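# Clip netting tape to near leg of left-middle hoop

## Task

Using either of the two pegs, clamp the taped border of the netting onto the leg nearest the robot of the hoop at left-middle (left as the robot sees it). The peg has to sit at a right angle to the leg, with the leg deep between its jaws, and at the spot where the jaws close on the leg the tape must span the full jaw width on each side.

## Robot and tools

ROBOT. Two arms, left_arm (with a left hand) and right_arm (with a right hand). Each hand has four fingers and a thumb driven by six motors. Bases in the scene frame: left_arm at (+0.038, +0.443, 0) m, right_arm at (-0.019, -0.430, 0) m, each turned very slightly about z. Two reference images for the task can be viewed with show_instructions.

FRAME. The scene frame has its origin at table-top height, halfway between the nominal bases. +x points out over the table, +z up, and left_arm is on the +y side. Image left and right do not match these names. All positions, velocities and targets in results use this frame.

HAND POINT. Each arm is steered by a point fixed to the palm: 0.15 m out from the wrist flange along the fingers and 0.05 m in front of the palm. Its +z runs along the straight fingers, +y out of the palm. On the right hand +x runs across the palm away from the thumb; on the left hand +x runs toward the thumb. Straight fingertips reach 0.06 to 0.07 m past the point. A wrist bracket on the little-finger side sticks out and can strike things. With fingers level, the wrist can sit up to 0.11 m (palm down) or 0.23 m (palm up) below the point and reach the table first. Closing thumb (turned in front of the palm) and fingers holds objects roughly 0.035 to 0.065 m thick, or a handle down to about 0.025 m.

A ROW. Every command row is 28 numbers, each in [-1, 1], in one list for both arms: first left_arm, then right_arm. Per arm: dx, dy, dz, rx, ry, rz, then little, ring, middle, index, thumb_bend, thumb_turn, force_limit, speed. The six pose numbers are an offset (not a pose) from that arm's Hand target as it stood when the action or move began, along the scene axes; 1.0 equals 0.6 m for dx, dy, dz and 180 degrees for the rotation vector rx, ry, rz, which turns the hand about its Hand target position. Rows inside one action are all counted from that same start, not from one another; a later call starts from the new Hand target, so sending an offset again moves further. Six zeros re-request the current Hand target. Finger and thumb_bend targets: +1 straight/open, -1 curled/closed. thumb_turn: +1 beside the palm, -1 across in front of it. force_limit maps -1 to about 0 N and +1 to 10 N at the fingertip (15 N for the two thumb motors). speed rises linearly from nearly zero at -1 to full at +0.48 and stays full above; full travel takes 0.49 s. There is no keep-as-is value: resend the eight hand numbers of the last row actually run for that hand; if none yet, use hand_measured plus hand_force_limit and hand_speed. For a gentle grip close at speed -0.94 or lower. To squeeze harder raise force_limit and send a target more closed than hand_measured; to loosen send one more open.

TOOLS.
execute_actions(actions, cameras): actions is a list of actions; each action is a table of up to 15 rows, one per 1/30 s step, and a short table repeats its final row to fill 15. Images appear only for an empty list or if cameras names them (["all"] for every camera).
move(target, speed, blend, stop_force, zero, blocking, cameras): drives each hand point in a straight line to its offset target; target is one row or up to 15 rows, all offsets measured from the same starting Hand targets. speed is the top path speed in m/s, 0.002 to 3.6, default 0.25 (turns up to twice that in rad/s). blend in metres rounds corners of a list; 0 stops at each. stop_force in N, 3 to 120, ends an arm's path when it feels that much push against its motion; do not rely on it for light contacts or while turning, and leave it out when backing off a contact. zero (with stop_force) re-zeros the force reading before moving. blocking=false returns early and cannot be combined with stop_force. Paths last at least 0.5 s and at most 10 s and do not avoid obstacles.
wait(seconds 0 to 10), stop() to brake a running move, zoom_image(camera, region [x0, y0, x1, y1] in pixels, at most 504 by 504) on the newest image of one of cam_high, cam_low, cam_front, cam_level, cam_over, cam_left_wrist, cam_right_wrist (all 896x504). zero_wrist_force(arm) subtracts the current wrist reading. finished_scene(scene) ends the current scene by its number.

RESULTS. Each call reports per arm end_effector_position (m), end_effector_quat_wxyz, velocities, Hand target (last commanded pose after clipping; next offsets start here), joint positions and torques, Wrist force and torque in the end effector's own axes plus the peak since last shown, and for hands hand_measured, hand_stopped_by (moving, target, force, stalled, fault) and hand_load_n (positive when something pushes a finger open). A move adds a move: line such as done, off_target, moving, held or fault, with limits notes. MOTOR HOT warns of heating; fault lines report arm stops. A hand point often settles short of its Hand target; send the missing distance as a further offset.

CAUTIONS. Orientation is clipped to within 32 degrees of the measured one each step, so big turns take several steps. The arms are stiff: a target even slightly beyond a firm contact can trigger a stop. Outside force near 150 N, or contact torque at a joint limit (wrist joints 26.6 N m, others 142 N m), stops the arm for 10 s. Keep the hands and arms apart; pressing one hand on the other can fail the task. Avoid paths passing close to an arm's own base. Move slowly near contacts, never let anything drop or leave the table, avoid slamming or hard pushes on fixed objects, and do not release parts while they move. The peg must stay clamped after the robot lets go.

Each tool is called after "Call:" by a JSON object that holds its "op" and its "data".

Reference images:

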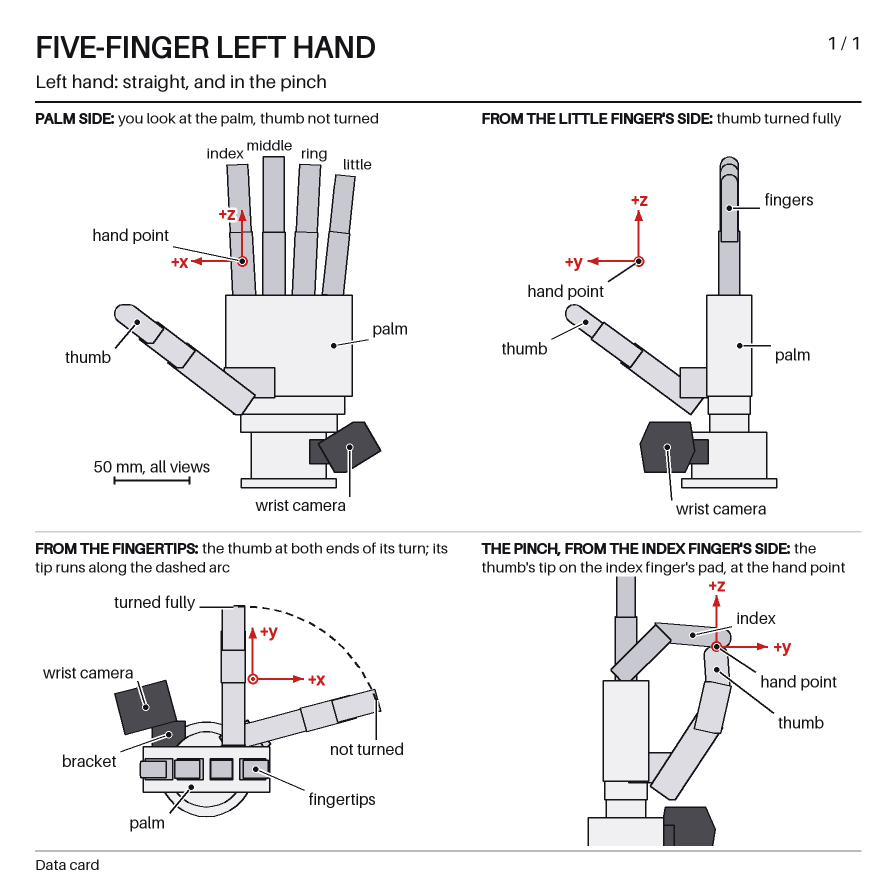

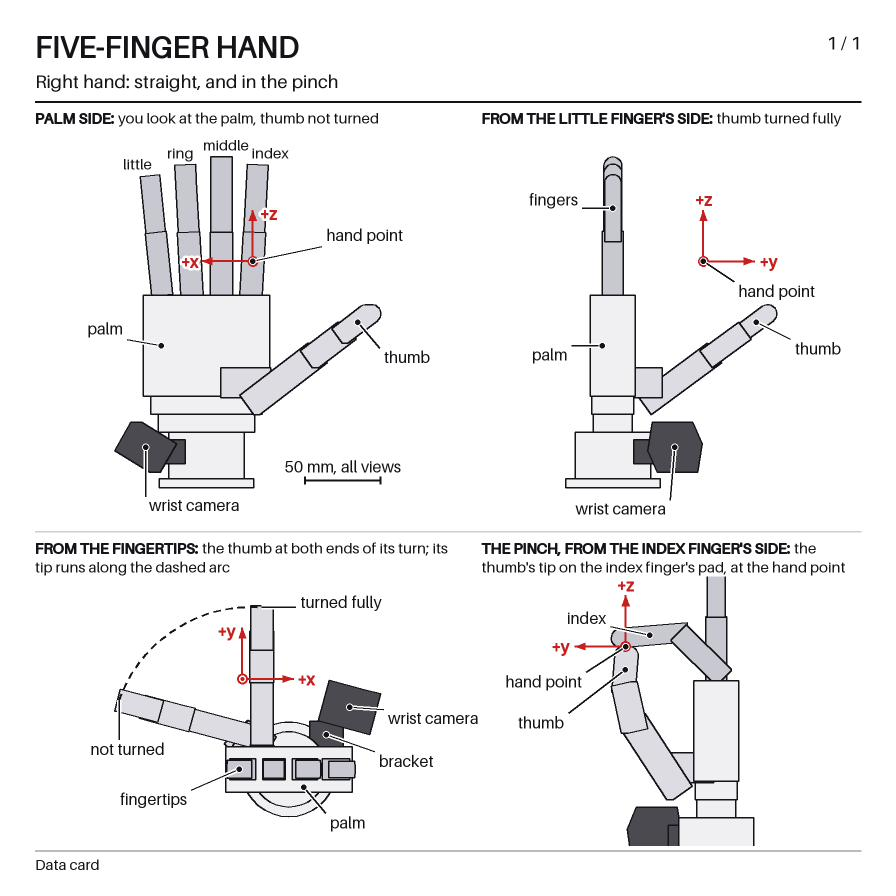

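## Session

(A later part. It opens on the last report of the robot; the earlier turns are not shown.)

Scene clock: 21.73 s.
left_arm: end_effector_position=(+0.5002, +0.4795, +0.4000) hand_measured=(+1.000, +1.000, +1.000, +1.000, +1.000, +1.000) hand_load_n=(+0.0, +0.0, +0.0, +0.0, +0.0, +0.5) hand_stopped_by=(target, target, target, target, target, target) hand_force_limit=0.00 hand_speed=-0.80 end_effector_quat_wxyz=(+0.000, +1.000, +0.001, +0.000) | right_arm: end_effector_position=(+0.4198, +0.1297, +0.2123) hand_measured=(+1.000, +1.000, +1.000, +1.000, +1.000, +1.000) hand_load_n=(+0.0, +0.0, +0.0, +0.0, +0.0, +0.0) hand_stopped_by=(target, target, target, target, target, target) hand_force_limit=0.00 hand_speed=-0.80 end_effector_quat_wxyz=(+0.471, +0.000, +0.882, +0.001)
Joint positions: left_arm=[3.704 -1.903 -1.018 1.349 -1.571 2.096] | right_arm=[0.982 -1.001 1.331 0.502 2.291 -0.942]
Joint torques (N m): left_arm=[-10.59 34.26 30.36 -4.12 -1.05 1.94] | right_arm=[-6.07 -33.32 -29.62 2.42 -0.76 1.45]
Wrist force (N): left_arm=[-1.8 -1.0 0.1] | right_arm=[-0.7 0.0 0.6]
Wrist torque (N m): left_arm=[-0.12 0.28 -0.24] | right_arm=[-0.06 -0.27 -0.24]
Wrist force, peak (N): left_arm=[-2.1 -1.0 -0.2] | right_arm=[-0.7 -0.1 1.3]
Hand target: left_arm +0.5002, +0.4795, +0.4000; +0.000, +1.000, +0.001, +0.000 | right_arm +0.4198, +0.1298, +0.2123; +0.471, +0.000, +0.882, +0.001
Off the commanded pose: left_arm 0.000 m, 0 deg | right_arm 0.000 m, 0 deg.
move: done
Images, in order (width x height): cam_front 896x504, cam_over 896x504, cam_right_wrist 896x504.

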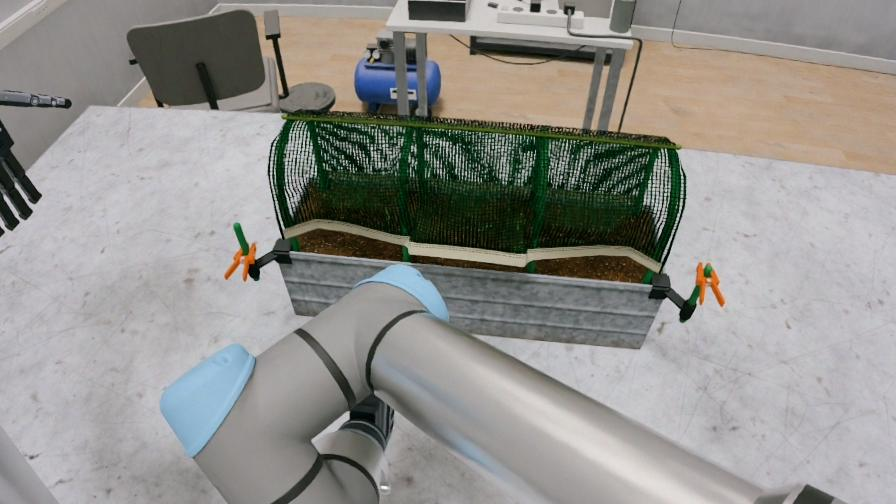

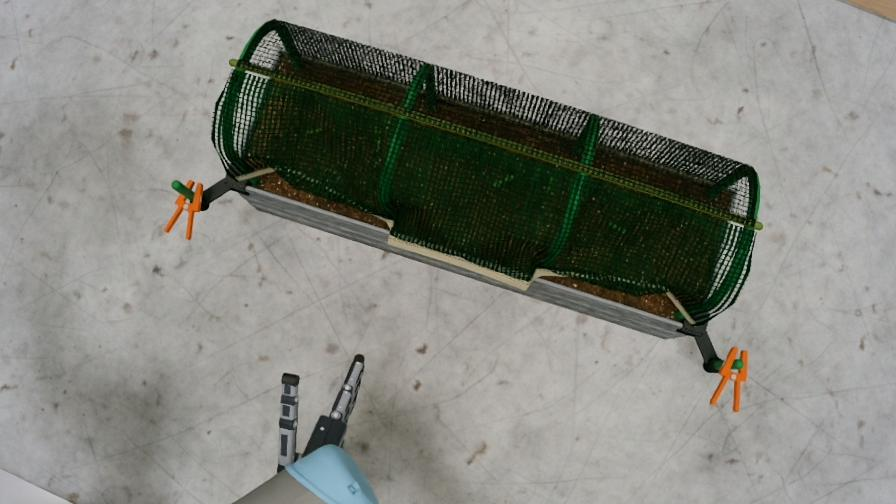

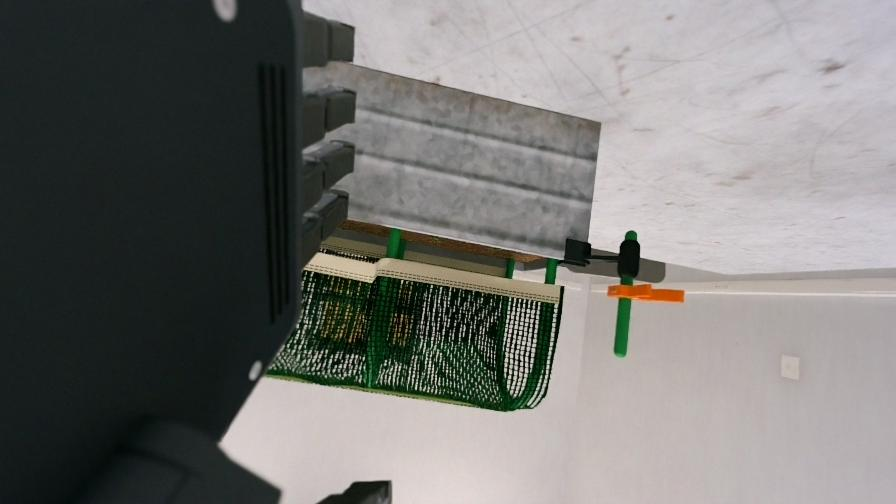

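Call:
{"op": "move", "data": {"target": [0, 0, 0, 0, 0, 0, 1, 1, 1, 1, 1, 1, 0, -0.8, 0.13, -0.17, 0.0, 0, 0, 0, 1, 1, 1, 1, 1, 1, 0, -0.8], "speed": 0.2, "cameras": ["cam_right_wrist", "cam_over", "cam_level"]}}

Call:
{"op": "zoom_image", "data": {"camera": "cam_right_wrist", "region": [380, 180, 560, 330]}}

Scene clock: 24.67 s.
left_arm: end_effector_position=(+0.5002, +0.4795, +0.4000) hand_measured=(+1.000, +1.000, +1.000, +1.000, +1.000, +1.000) hand_load_n=(+0.0, +0.0, +0.0, +0.0, +0.0, +0.0) hand_stopped_by=(target, target, target, target, target, target) hand_force_limit=0.00 hand_speed=-0.80 end_effector_quat_wxyz=(+0.000, +1.000, +0.001, +0.000) | right_arm: end_effector_position=(+0.4977, +0.0279, +0.2123) hand_measured=(+1.000, +1.000, +1.000, +1.000, +1.000, +1.000) hand_load_n=(+0.0, +0.0, +0.0, +0.0, +0.0, +0.0) hand_stopped_by=(target, target, target, target, target, target) hand_force_limit=0.00 hand_speed=-0.80 end_effector_quat_wxyz=(+0.471, +0.000, +0.882, +0.001)
Joint positions: left_arm=[3.704 -1.903 -1.018 1.349 -1.571 2.096] | right_arm=[0.727 -1.144 1.53 0.318 2.107 -1.16]
Joint torques (N m): left_arm=[-10.77 32.69 29.18 -4.19 -1.1 1.97] | right_arm=[-6.06 -44.84 -6.03 -1.42 -0.89 -1.18]
Wrist force (N): left_arm=[-1.9 -1.0 0.1] | right_arm=[-0.4 -0.1 0.4]
Wrist torque (N m): left_arm=[-0.14 0.29 -0.24] | right_arm=[-0.07 -0.28 -0.10]
Wrist force, peak (N): left_arm=[-1.9 -1.3 0.1] | right_arm=[-0.7 -1.1 0.9]
Hand target: left_arm +0.5002, +0.4795, +0.4000; +0.000, +1.000, +0.001, +0.000 | right_arm +0.4978, +0.0278, +0.2123; +0.471, +0.000, +0.882, +0.001
Off the commanded pose: left_arm 0.000 m, 0 deg | right_arm 0.000 m, 0 deg.
move: done
Images, in order (width x height): cam_level 896x504, cam_over 896x504, cam_right_wrist 896x504.

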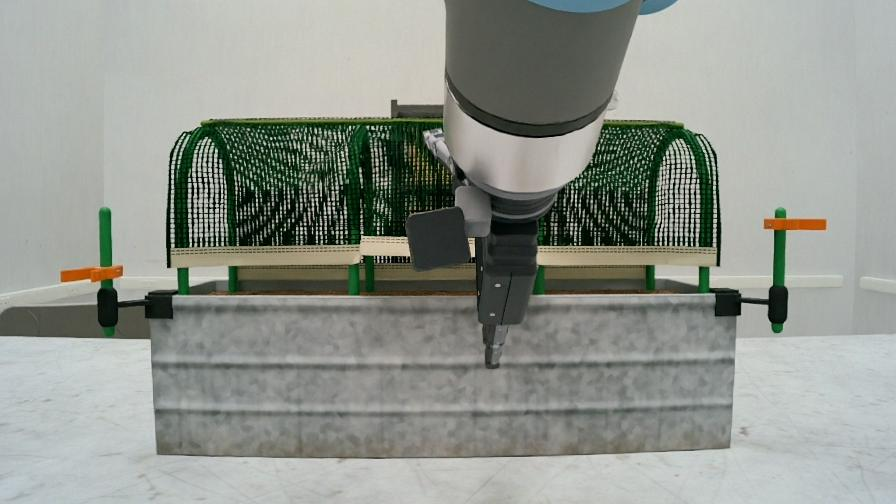

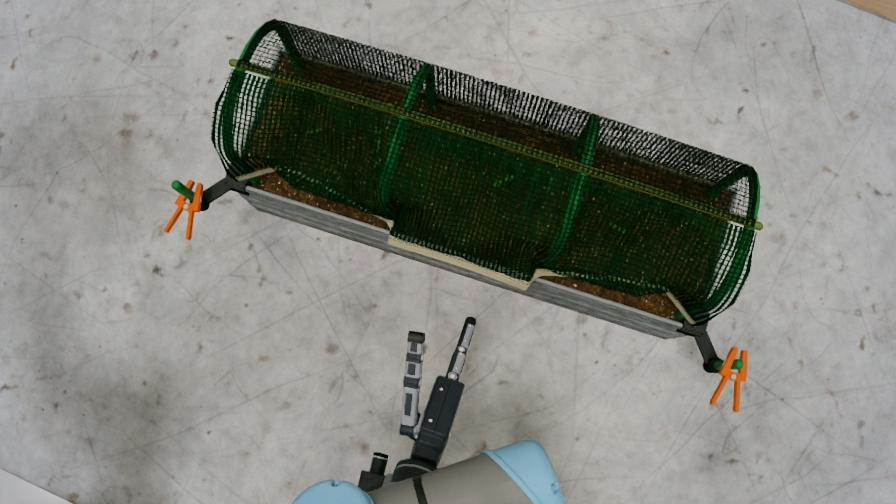

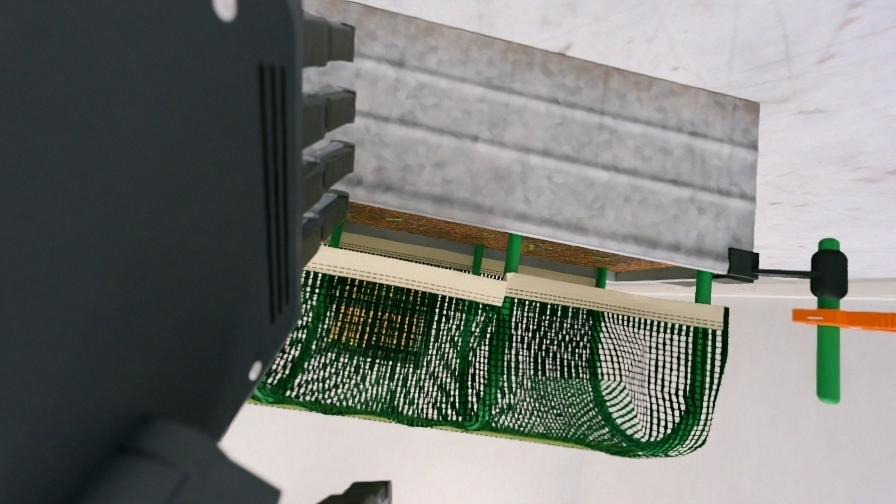

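Scaled by 2.800 from the camera's 896x504 image, which has a finer 1280x720 frame.

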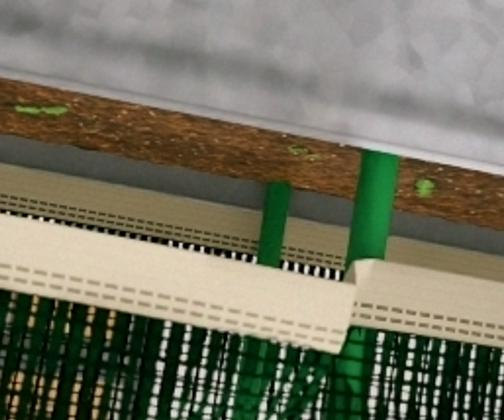

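Call:
{"op": "move", "data": {"target": [0, 0, 0, 0.286, 0, 0, 1, 1, 1, 1, 1, 1, 0, -0.8, -0.163, -0.297, 0.063, 0, 0, 0, 1, 1, 1, 1, 1, 1, 0, -0.8], "speed": 0.25, "cameras": ["all"]}}

Scene clock: 29.97 s.
left_arm: end_effector_position=(+0.5006, +0.4789, +0.4006) hand_measured=(+1.000, +1.000, +1.000, +1.000, +1.000, +1.000) hand_load_n=(+0.0, -0.5, +0.0, +0.0, +0.0, +0.0) hand_stopped_by=(target, target, target, target, target, target) hand_force_limit=0.00 hand_speed=-0.80 end_effector_quat_wxyz=(-0.390, +0.921, -0.001, +0.002) | right_arm: end_effector_position=(+0.4001, -0.1503, +0.2500) hand_measured=(+1.000, +1.000, +1.000, +1.000, +1.000, +1.000) hand_load_n=(+0.0, +0.0, +0.0, +0.0, +0.0, +0.0) hand_stopped_by=(target, target, target, target, target, target) hand_force_limit=0.00 hand_speed=-0.80 end_effector_quat_wxyz=(+0.471, +0.000, +0.882, +0.001) end_effector_velocity=(+0.000, -0.001, +0.001) end_effector_angular_velocity=(+0.000, -0.001, -0.001)
Joint positions: left_arm=[3.251 -1.891 -1.096 1.499 -2.368 1.682] | right_arm=[0.437 -1.682 2.048 0.257 1.878 -1.356]
Joint velocities: left_arm=[within noise] | right_arm=[-0.005 -0.004 0.002 0 -0.003 -0.002]
Joint torques (N m): left_arm=[10.51 41.66 30.65 -3.82 0.22 1.7] | right_arm=[-6.77 -21.53 -5.46 1.52 -0.99 -1.23]
Wrist force (N): left_arm=[-1.4 -0.2 -1.5] | right_arm=[-0.8 -0.1 0.8]
Wrist torque (N m): left_arm=[0.16 0.09 -0.35] | right_arm=[-0.07 -0.22 -0.11]
Wrist force, peak (N): left_arm=[-1.1 2.6 -2.3] | right_arm=[-0.8 -0.3 1.1]
Hand target: left_arm +0.5006, +0.4789, +0.4006; -0.390, +0.921, -0.002, +0.002 (not the last commanded pose) | right_arm +0.4000, -0.1504, +0.2501; +0.471, +0.000, +0.882, +0.001
Off the commanded pose: left_arm 0.001 m, 6 deg | right_arm 0.000 m, 0 deg.
move: held (left_arm; a check stopped the path); limits=held
pose unreachable (left arm): on one or more control steps of this call, first in action 0 (counted from 0), this arm could not follow its commanded pose, so it was not sent that pose on those steps. It may still have moved: this result reports where it is.
cause: moving toward the commanded pose would bring two parts of the arm too close to each other (joints 4 (wrist 1) to 6 (wrist 3) lie between them).

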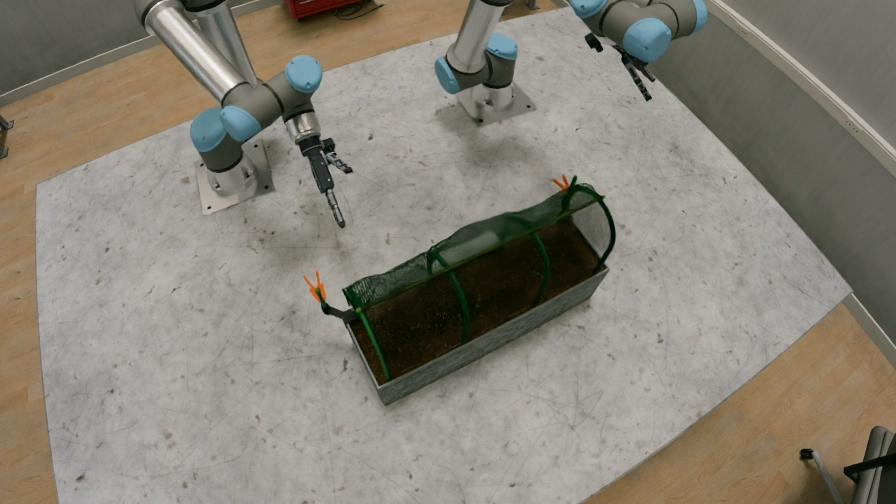

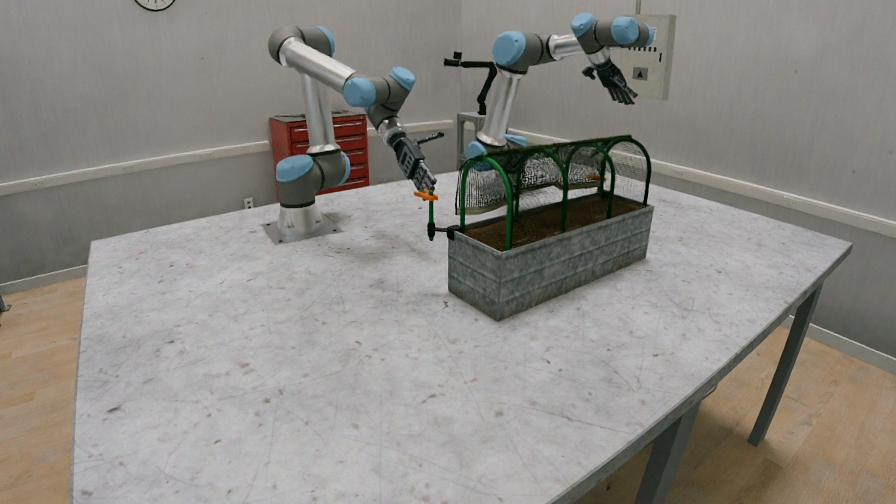

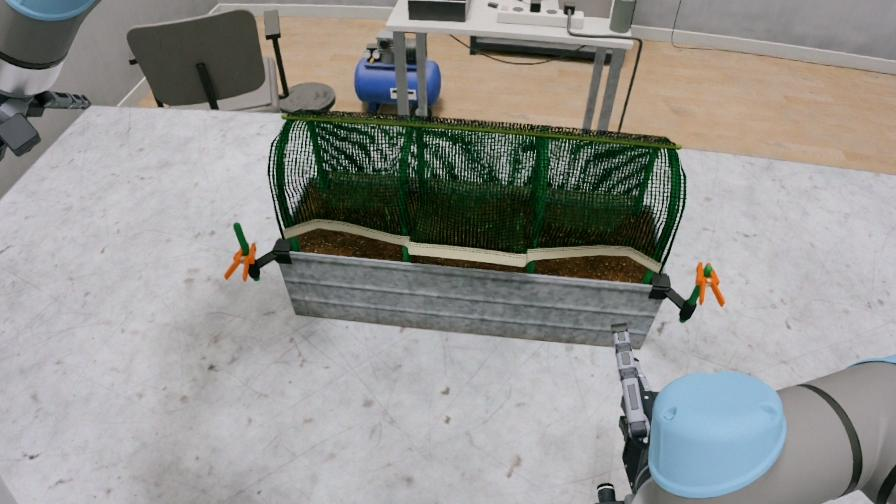

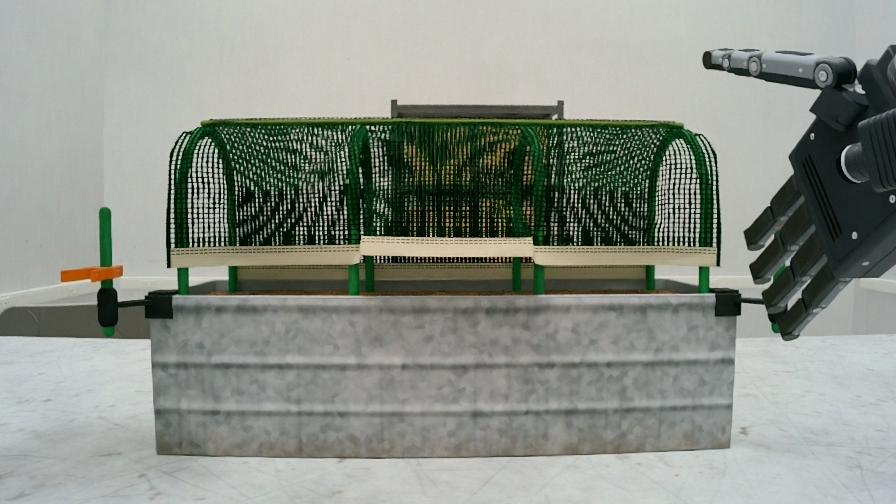

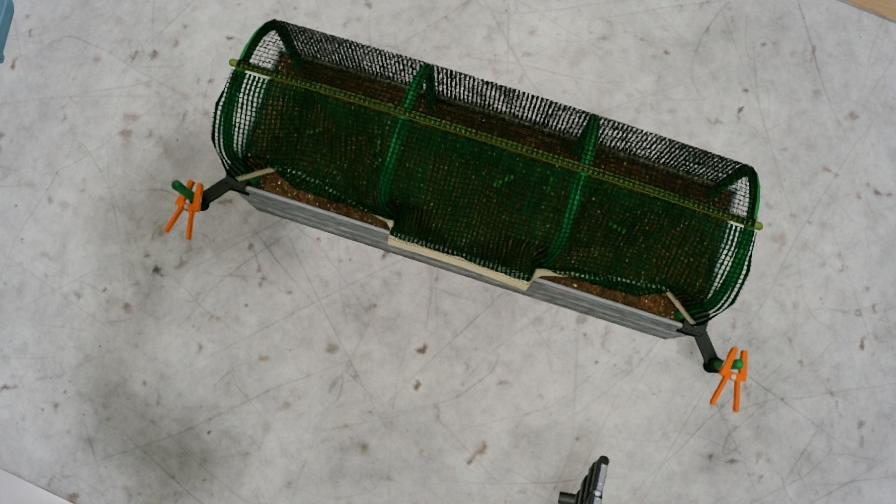

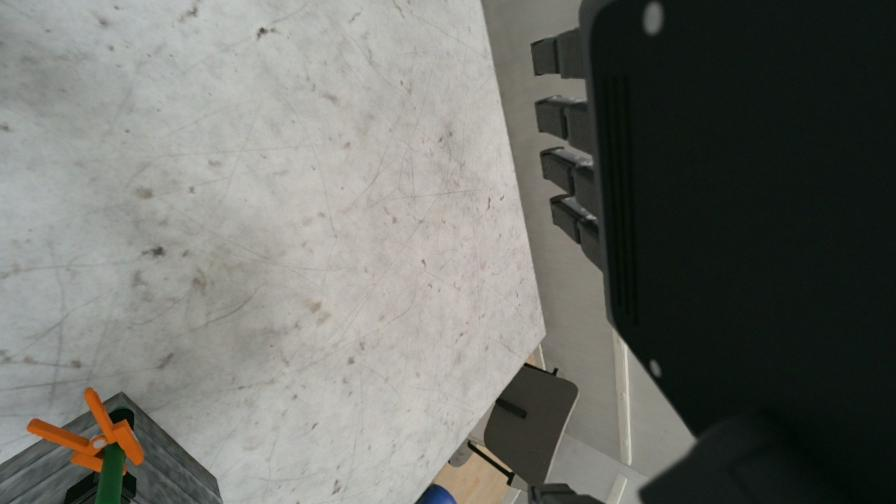

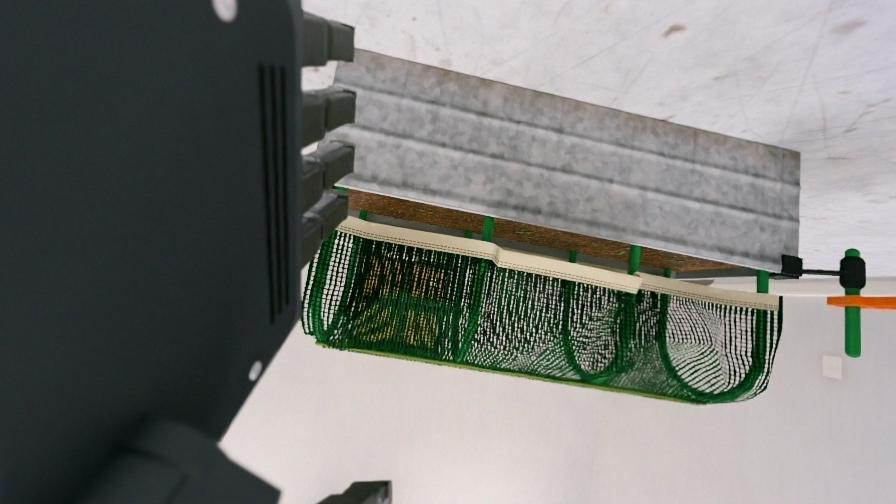

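Call:
{"op": "move", "data": {"target": [0.0923, -0.248, -0.2177, -0.0217, 0, 0, 1, 1, 0.4, 0.4, 1, -1, 0, -0.2, 0, 0, 0, 0, 0, 0, 1, 1, 1, 1, 1, 1, 0, -0.8], "speed": 0.2, "cameras": ["all"]}}

Scene clock: 32.90 s.
left_arm: end_effector_position=(+0.5559, +0.3302, +0.2701) hand_measured=(+1.000, +1.000, +0.400, +0.400, +1.000, -1.000) hand_load_n=(+0.0, +0.0, +0.0, +0.0, +0.0, +0.0) hand_stopped_by=(target, target, target, target, target, target) hand_force_limit=0.00 hand_speed=-0.20 end_effector_quat_wxyz=(-0.358, +0.934, -0.001, +0.002) end_effector_velocity=(+0.001, -0.002, -0.002) end_effector_angular_velocity=(+0.000, +0.002, +0.000) | right_arm: end_effector_position=(+0.4000, -0.1504, +0.2501) hand_measured=(+1.000, +1.000, +1.000, +1.000, +1.000, +1.000) hand_load_n=(+0.0, +0.0, +0.0, +0.0, +0.0, +0.0) hand_stopped_by=(target, target, target, target, target, target) hand_force_limit=0.00 hand_speed=-0.80 end_effector_quat_wxyz=(+0.471, +0.000, +0.882, +0.001)
Joint positions: left_arm=[2.975 -2.146 -1.097 1.5 -2.286 1.307] | right_arm=[0.437 -1.683 2.049 0.257 1.878 -1.356]
Joint velocities: left_arm=[-0.003 -0.005 0.002 -0.002 0.001 -0.003] | right_arm=[within noise]
Joint torques (N m): left_arm=[-10.53 33.07 29.82 -4.31 0.8 -1.76] | right_arm=[-5.85 -23.2 -5.38 1.2 -1.13 -1.11]
Wrist force (N): left_arm=[-1.6 -0.4 -1.4] | right_arm=[-0.6 -0.3 0.9]
Wrist torque (N m): left_arm=[0.15 0.16 -0.14] | right_arm=[-0.11 -0.26 -0.10]
Wrist force, peak (N): left_arm=[-1.8 -1.2 -1.6] | right_arm=[-0.9 0.2 1.2]
Hand target: left_arm +0.5560, +0.3301, +0.2700; -0.358, +0.934, -0.001, +0.002 | right_arm +0.4000, -0.1504, +0.2501; +0.471, +0.000, +0.882, +0.001
Off the commanded pose: left_arm 0.000 m, 0 deg | right_arm 0.000 m, 0 deg.
move: done

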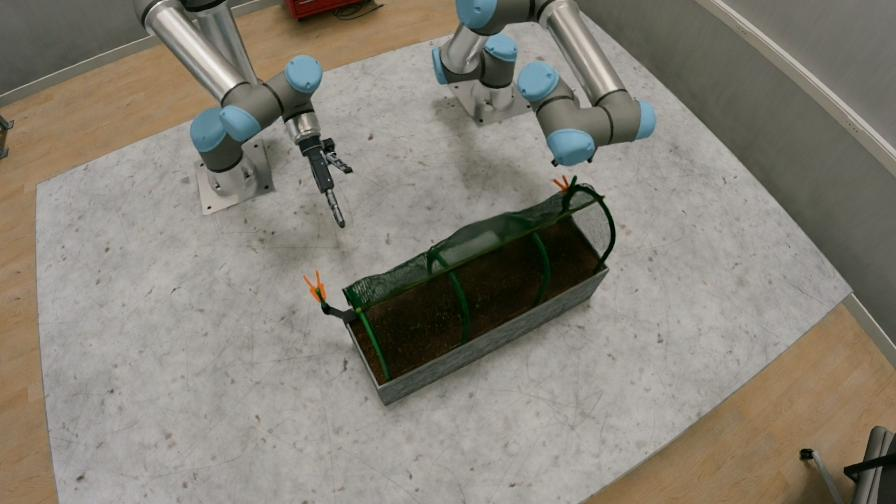

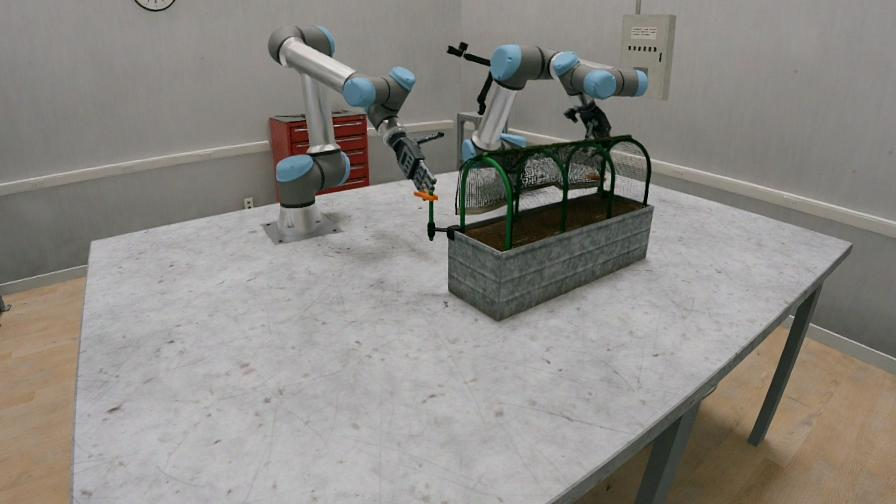

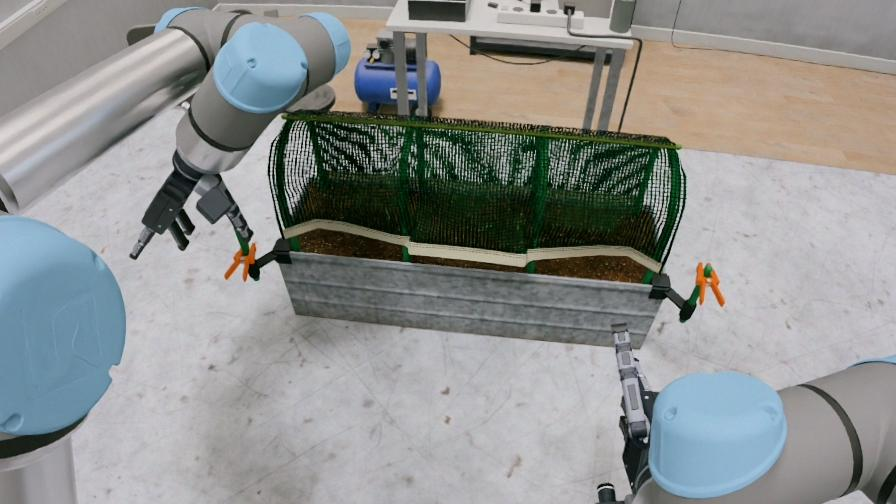

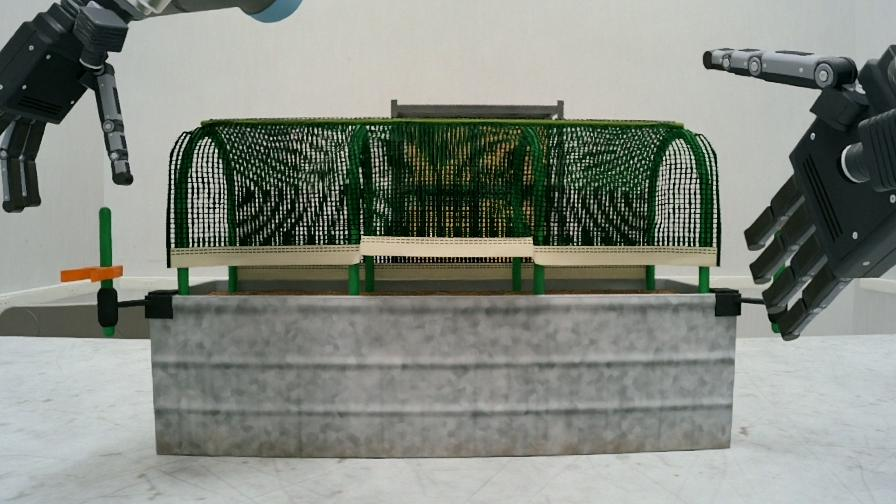

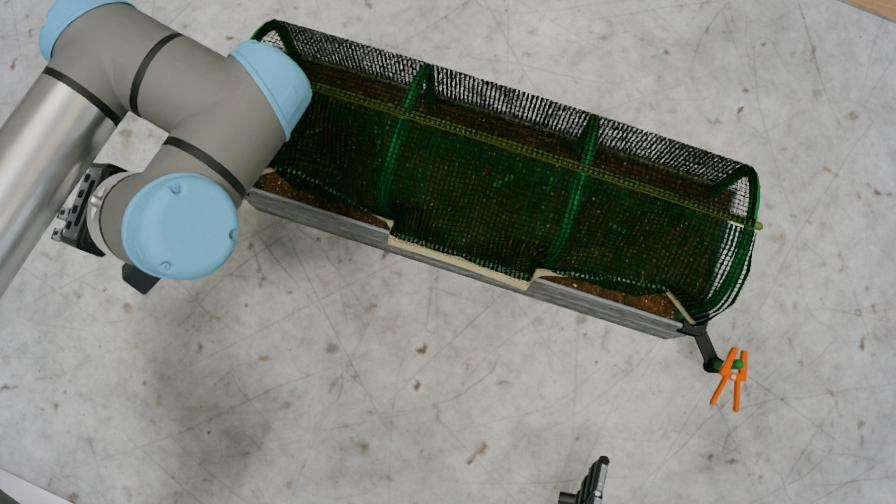

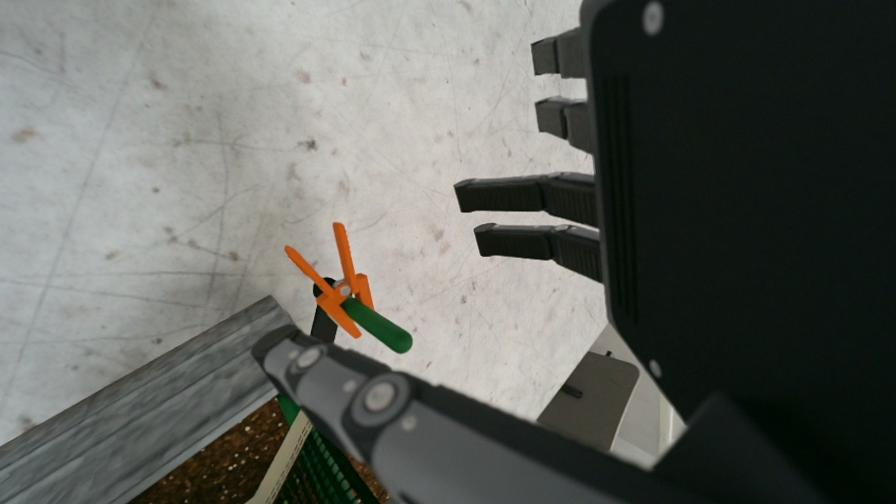

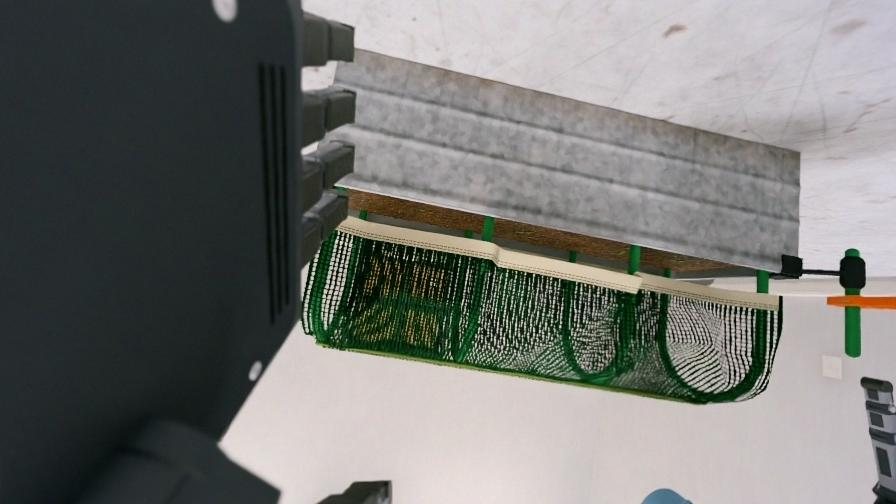

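Call:
{"op": "move", "data": {"target": [0, 0, -0.083, 0, 0, 0, 1, 1, 0.4, 0.4, 1, -1, 0, -0.2, 0, 0, 0, 0, 0, 0, 1, 1, 1, 1, 1, 1, 0, -0.8], "speed": 0.15, "cameras": ["cam_left_wrist", "cam_level", "cam_front", "cam_low"]}}

Call:
{"op": "zoom_image", "data": {"camera": "cam_level", "region": [0, 60, 240, 340]}}

Call:
{"op": "zoom_image", "data": {"camera": "cam_left_wrist", "region": [220, 140, 520, 400]}}

Call:
{"op": "zoom_image", "data": {"camera": "cam_front", "region": [100, 100, 340, 320]}}

Scene clock: 34.37 s.
left_arm: end_effector_position=(+0.5560, +0.3300, +0.2203) hand_measured=(+1.000, +1.000, +0.400, +0.400, +1.000, -1.000) hand_load_n=(+0.0, +0.0, +0.0, +0.0, +0.0, +0.0) hand_stopped_by=(target, target, target, target, target, target) hand_force_limit=0.00 hand_speed=-0.20 end_effector_quat_wxyz=(-0.358, +0.934, -0.001, +0.002) | right_arm: end_effector_position=(+0.4000, -0.1504, +0.2501) hand_measured=(+1.000, +1.000, +1.000, +1.000, +1.000, +1.000) hand_load_n=(+0.0, +0.0, +0.0, +0.0, +0.0, +0.0) hand_stopped_by=(target, target, target, target, target, target) hand_force_limit=0.00 hand_speed=-0.80 end_effector_quat_wxyz=(+0.471, +0.000, +0.882, +0.001)
Joint positions: left_arm=[2.975 -2.167 -1.192 1.616 -2.286 1.307] | right_arm=[0.437 -1.683 2.049 0.257 1.878 -1.356]
Joint torques (N m): left_arm=[1.39 34.22 5.42 -0.79 -2.11 1.78] | right_arm=[-6.41 -23.31 -5.33 0.67 -1.14 -1.12]
Wrist force (N): left_arm=[-1.6 -0.3 -1.5] | right_arm=[-0.6 -0.4 1.0]
Wrist torque (N m): left_arm=[0.19 0.18 -0.35] | right_arm=[-0.12 -0.27 -0.11]
Wrist force, peak (N): left_arm=[-1.6 -0.8 -2.0] | right_arm=[-0.8 -0.1 1.3]
Hand target: left_arm +0.5560, +0.3301, +0.2202; -0.358, +0.934, -0.001, +0.002 | right_arm +0.4000, -0.1504, +0.2501; +0.471, +0.000, +0.882, +0.001
Off the commanded pose: left_arm 0.000 m, 0 deg | right_arm 0.000 m, 0 deg.
move: done
Images, in order (width x height): cam_low 896x504, cam_front 896x504, cam_level 896x504, cam_left_wrist 896x504.

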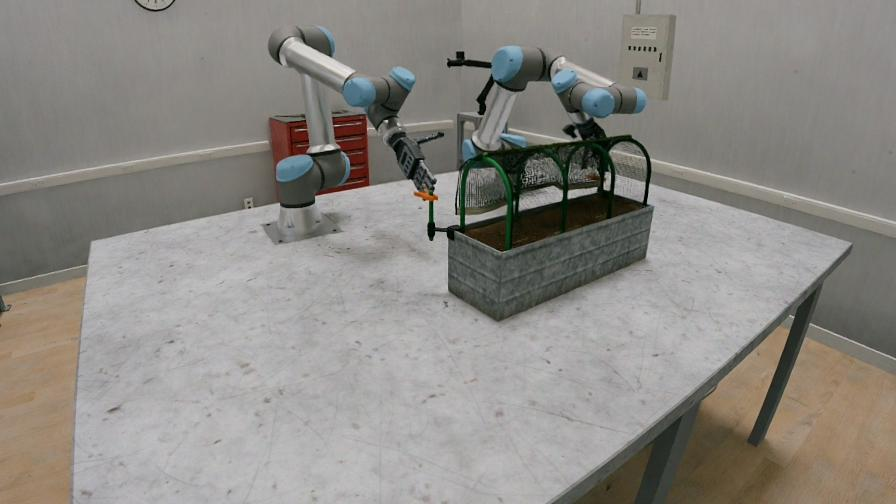

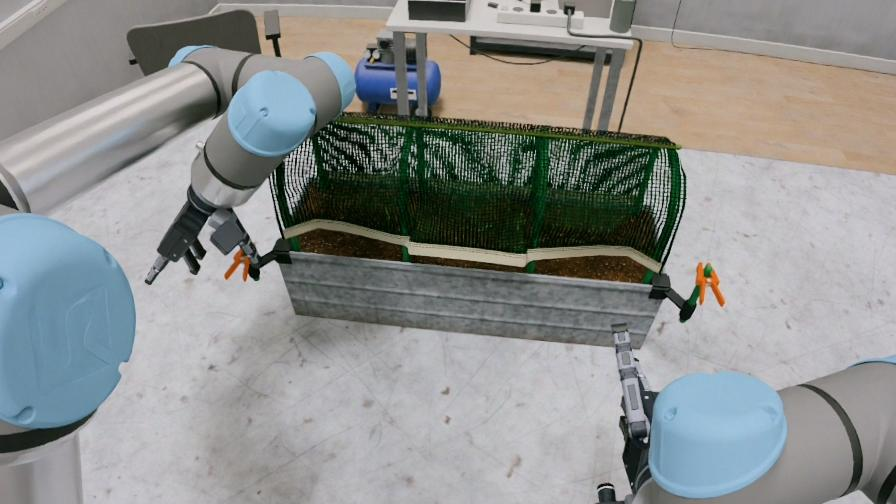

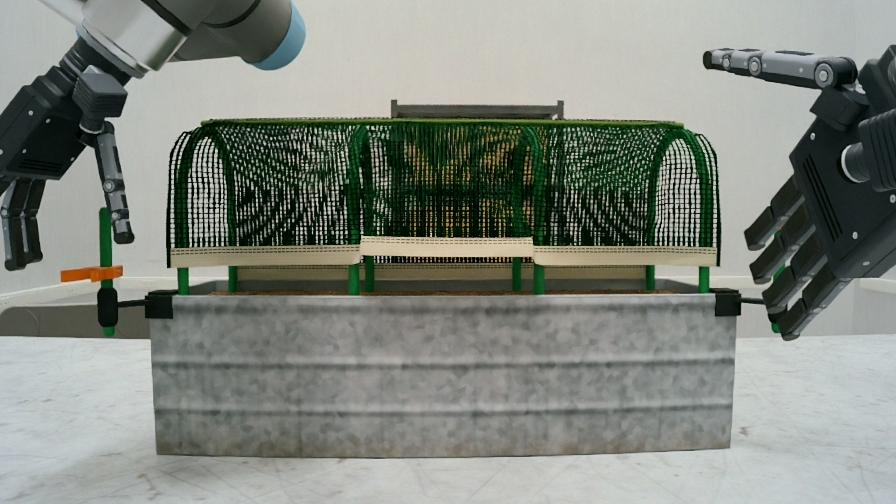

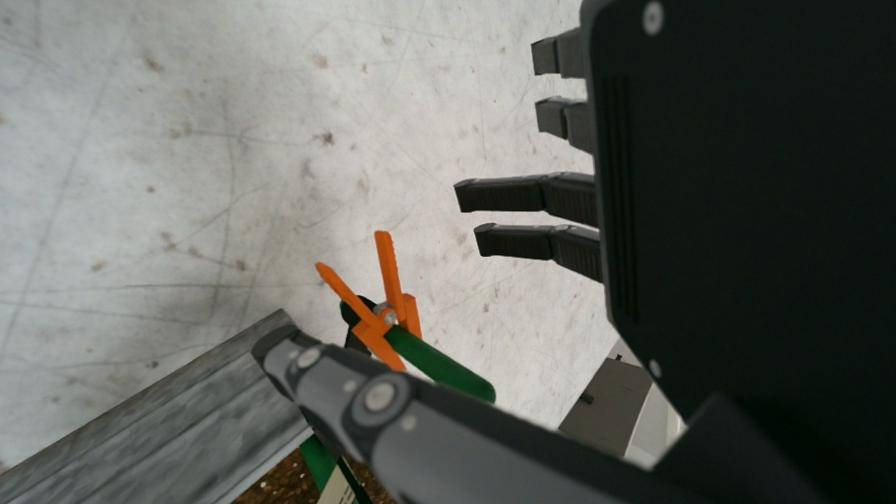

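Scaled by 1.800 from the camera's 896x504 image, which has a finer 1280x720 frame.

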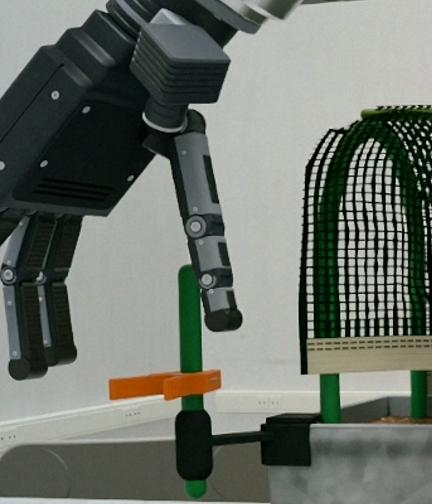

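Scaled by 1.680 from the camera's 896x504 image, which has a finer 1280x720 frame.

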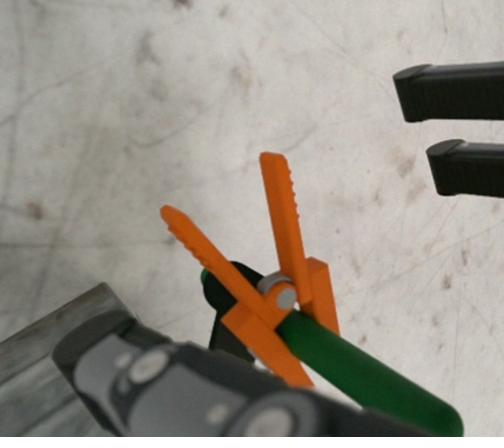

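Scaled by 2.100 from the camera's 896x504 image, which has a finer 1280x720 frame.

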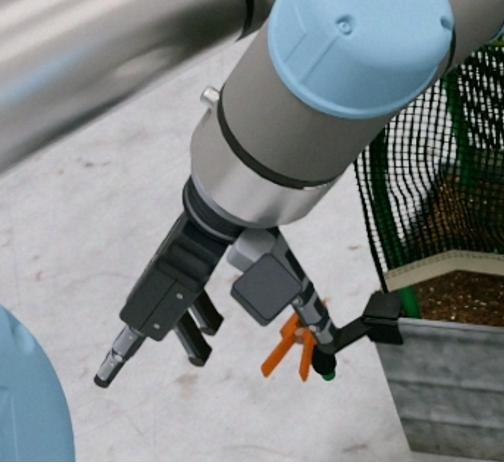

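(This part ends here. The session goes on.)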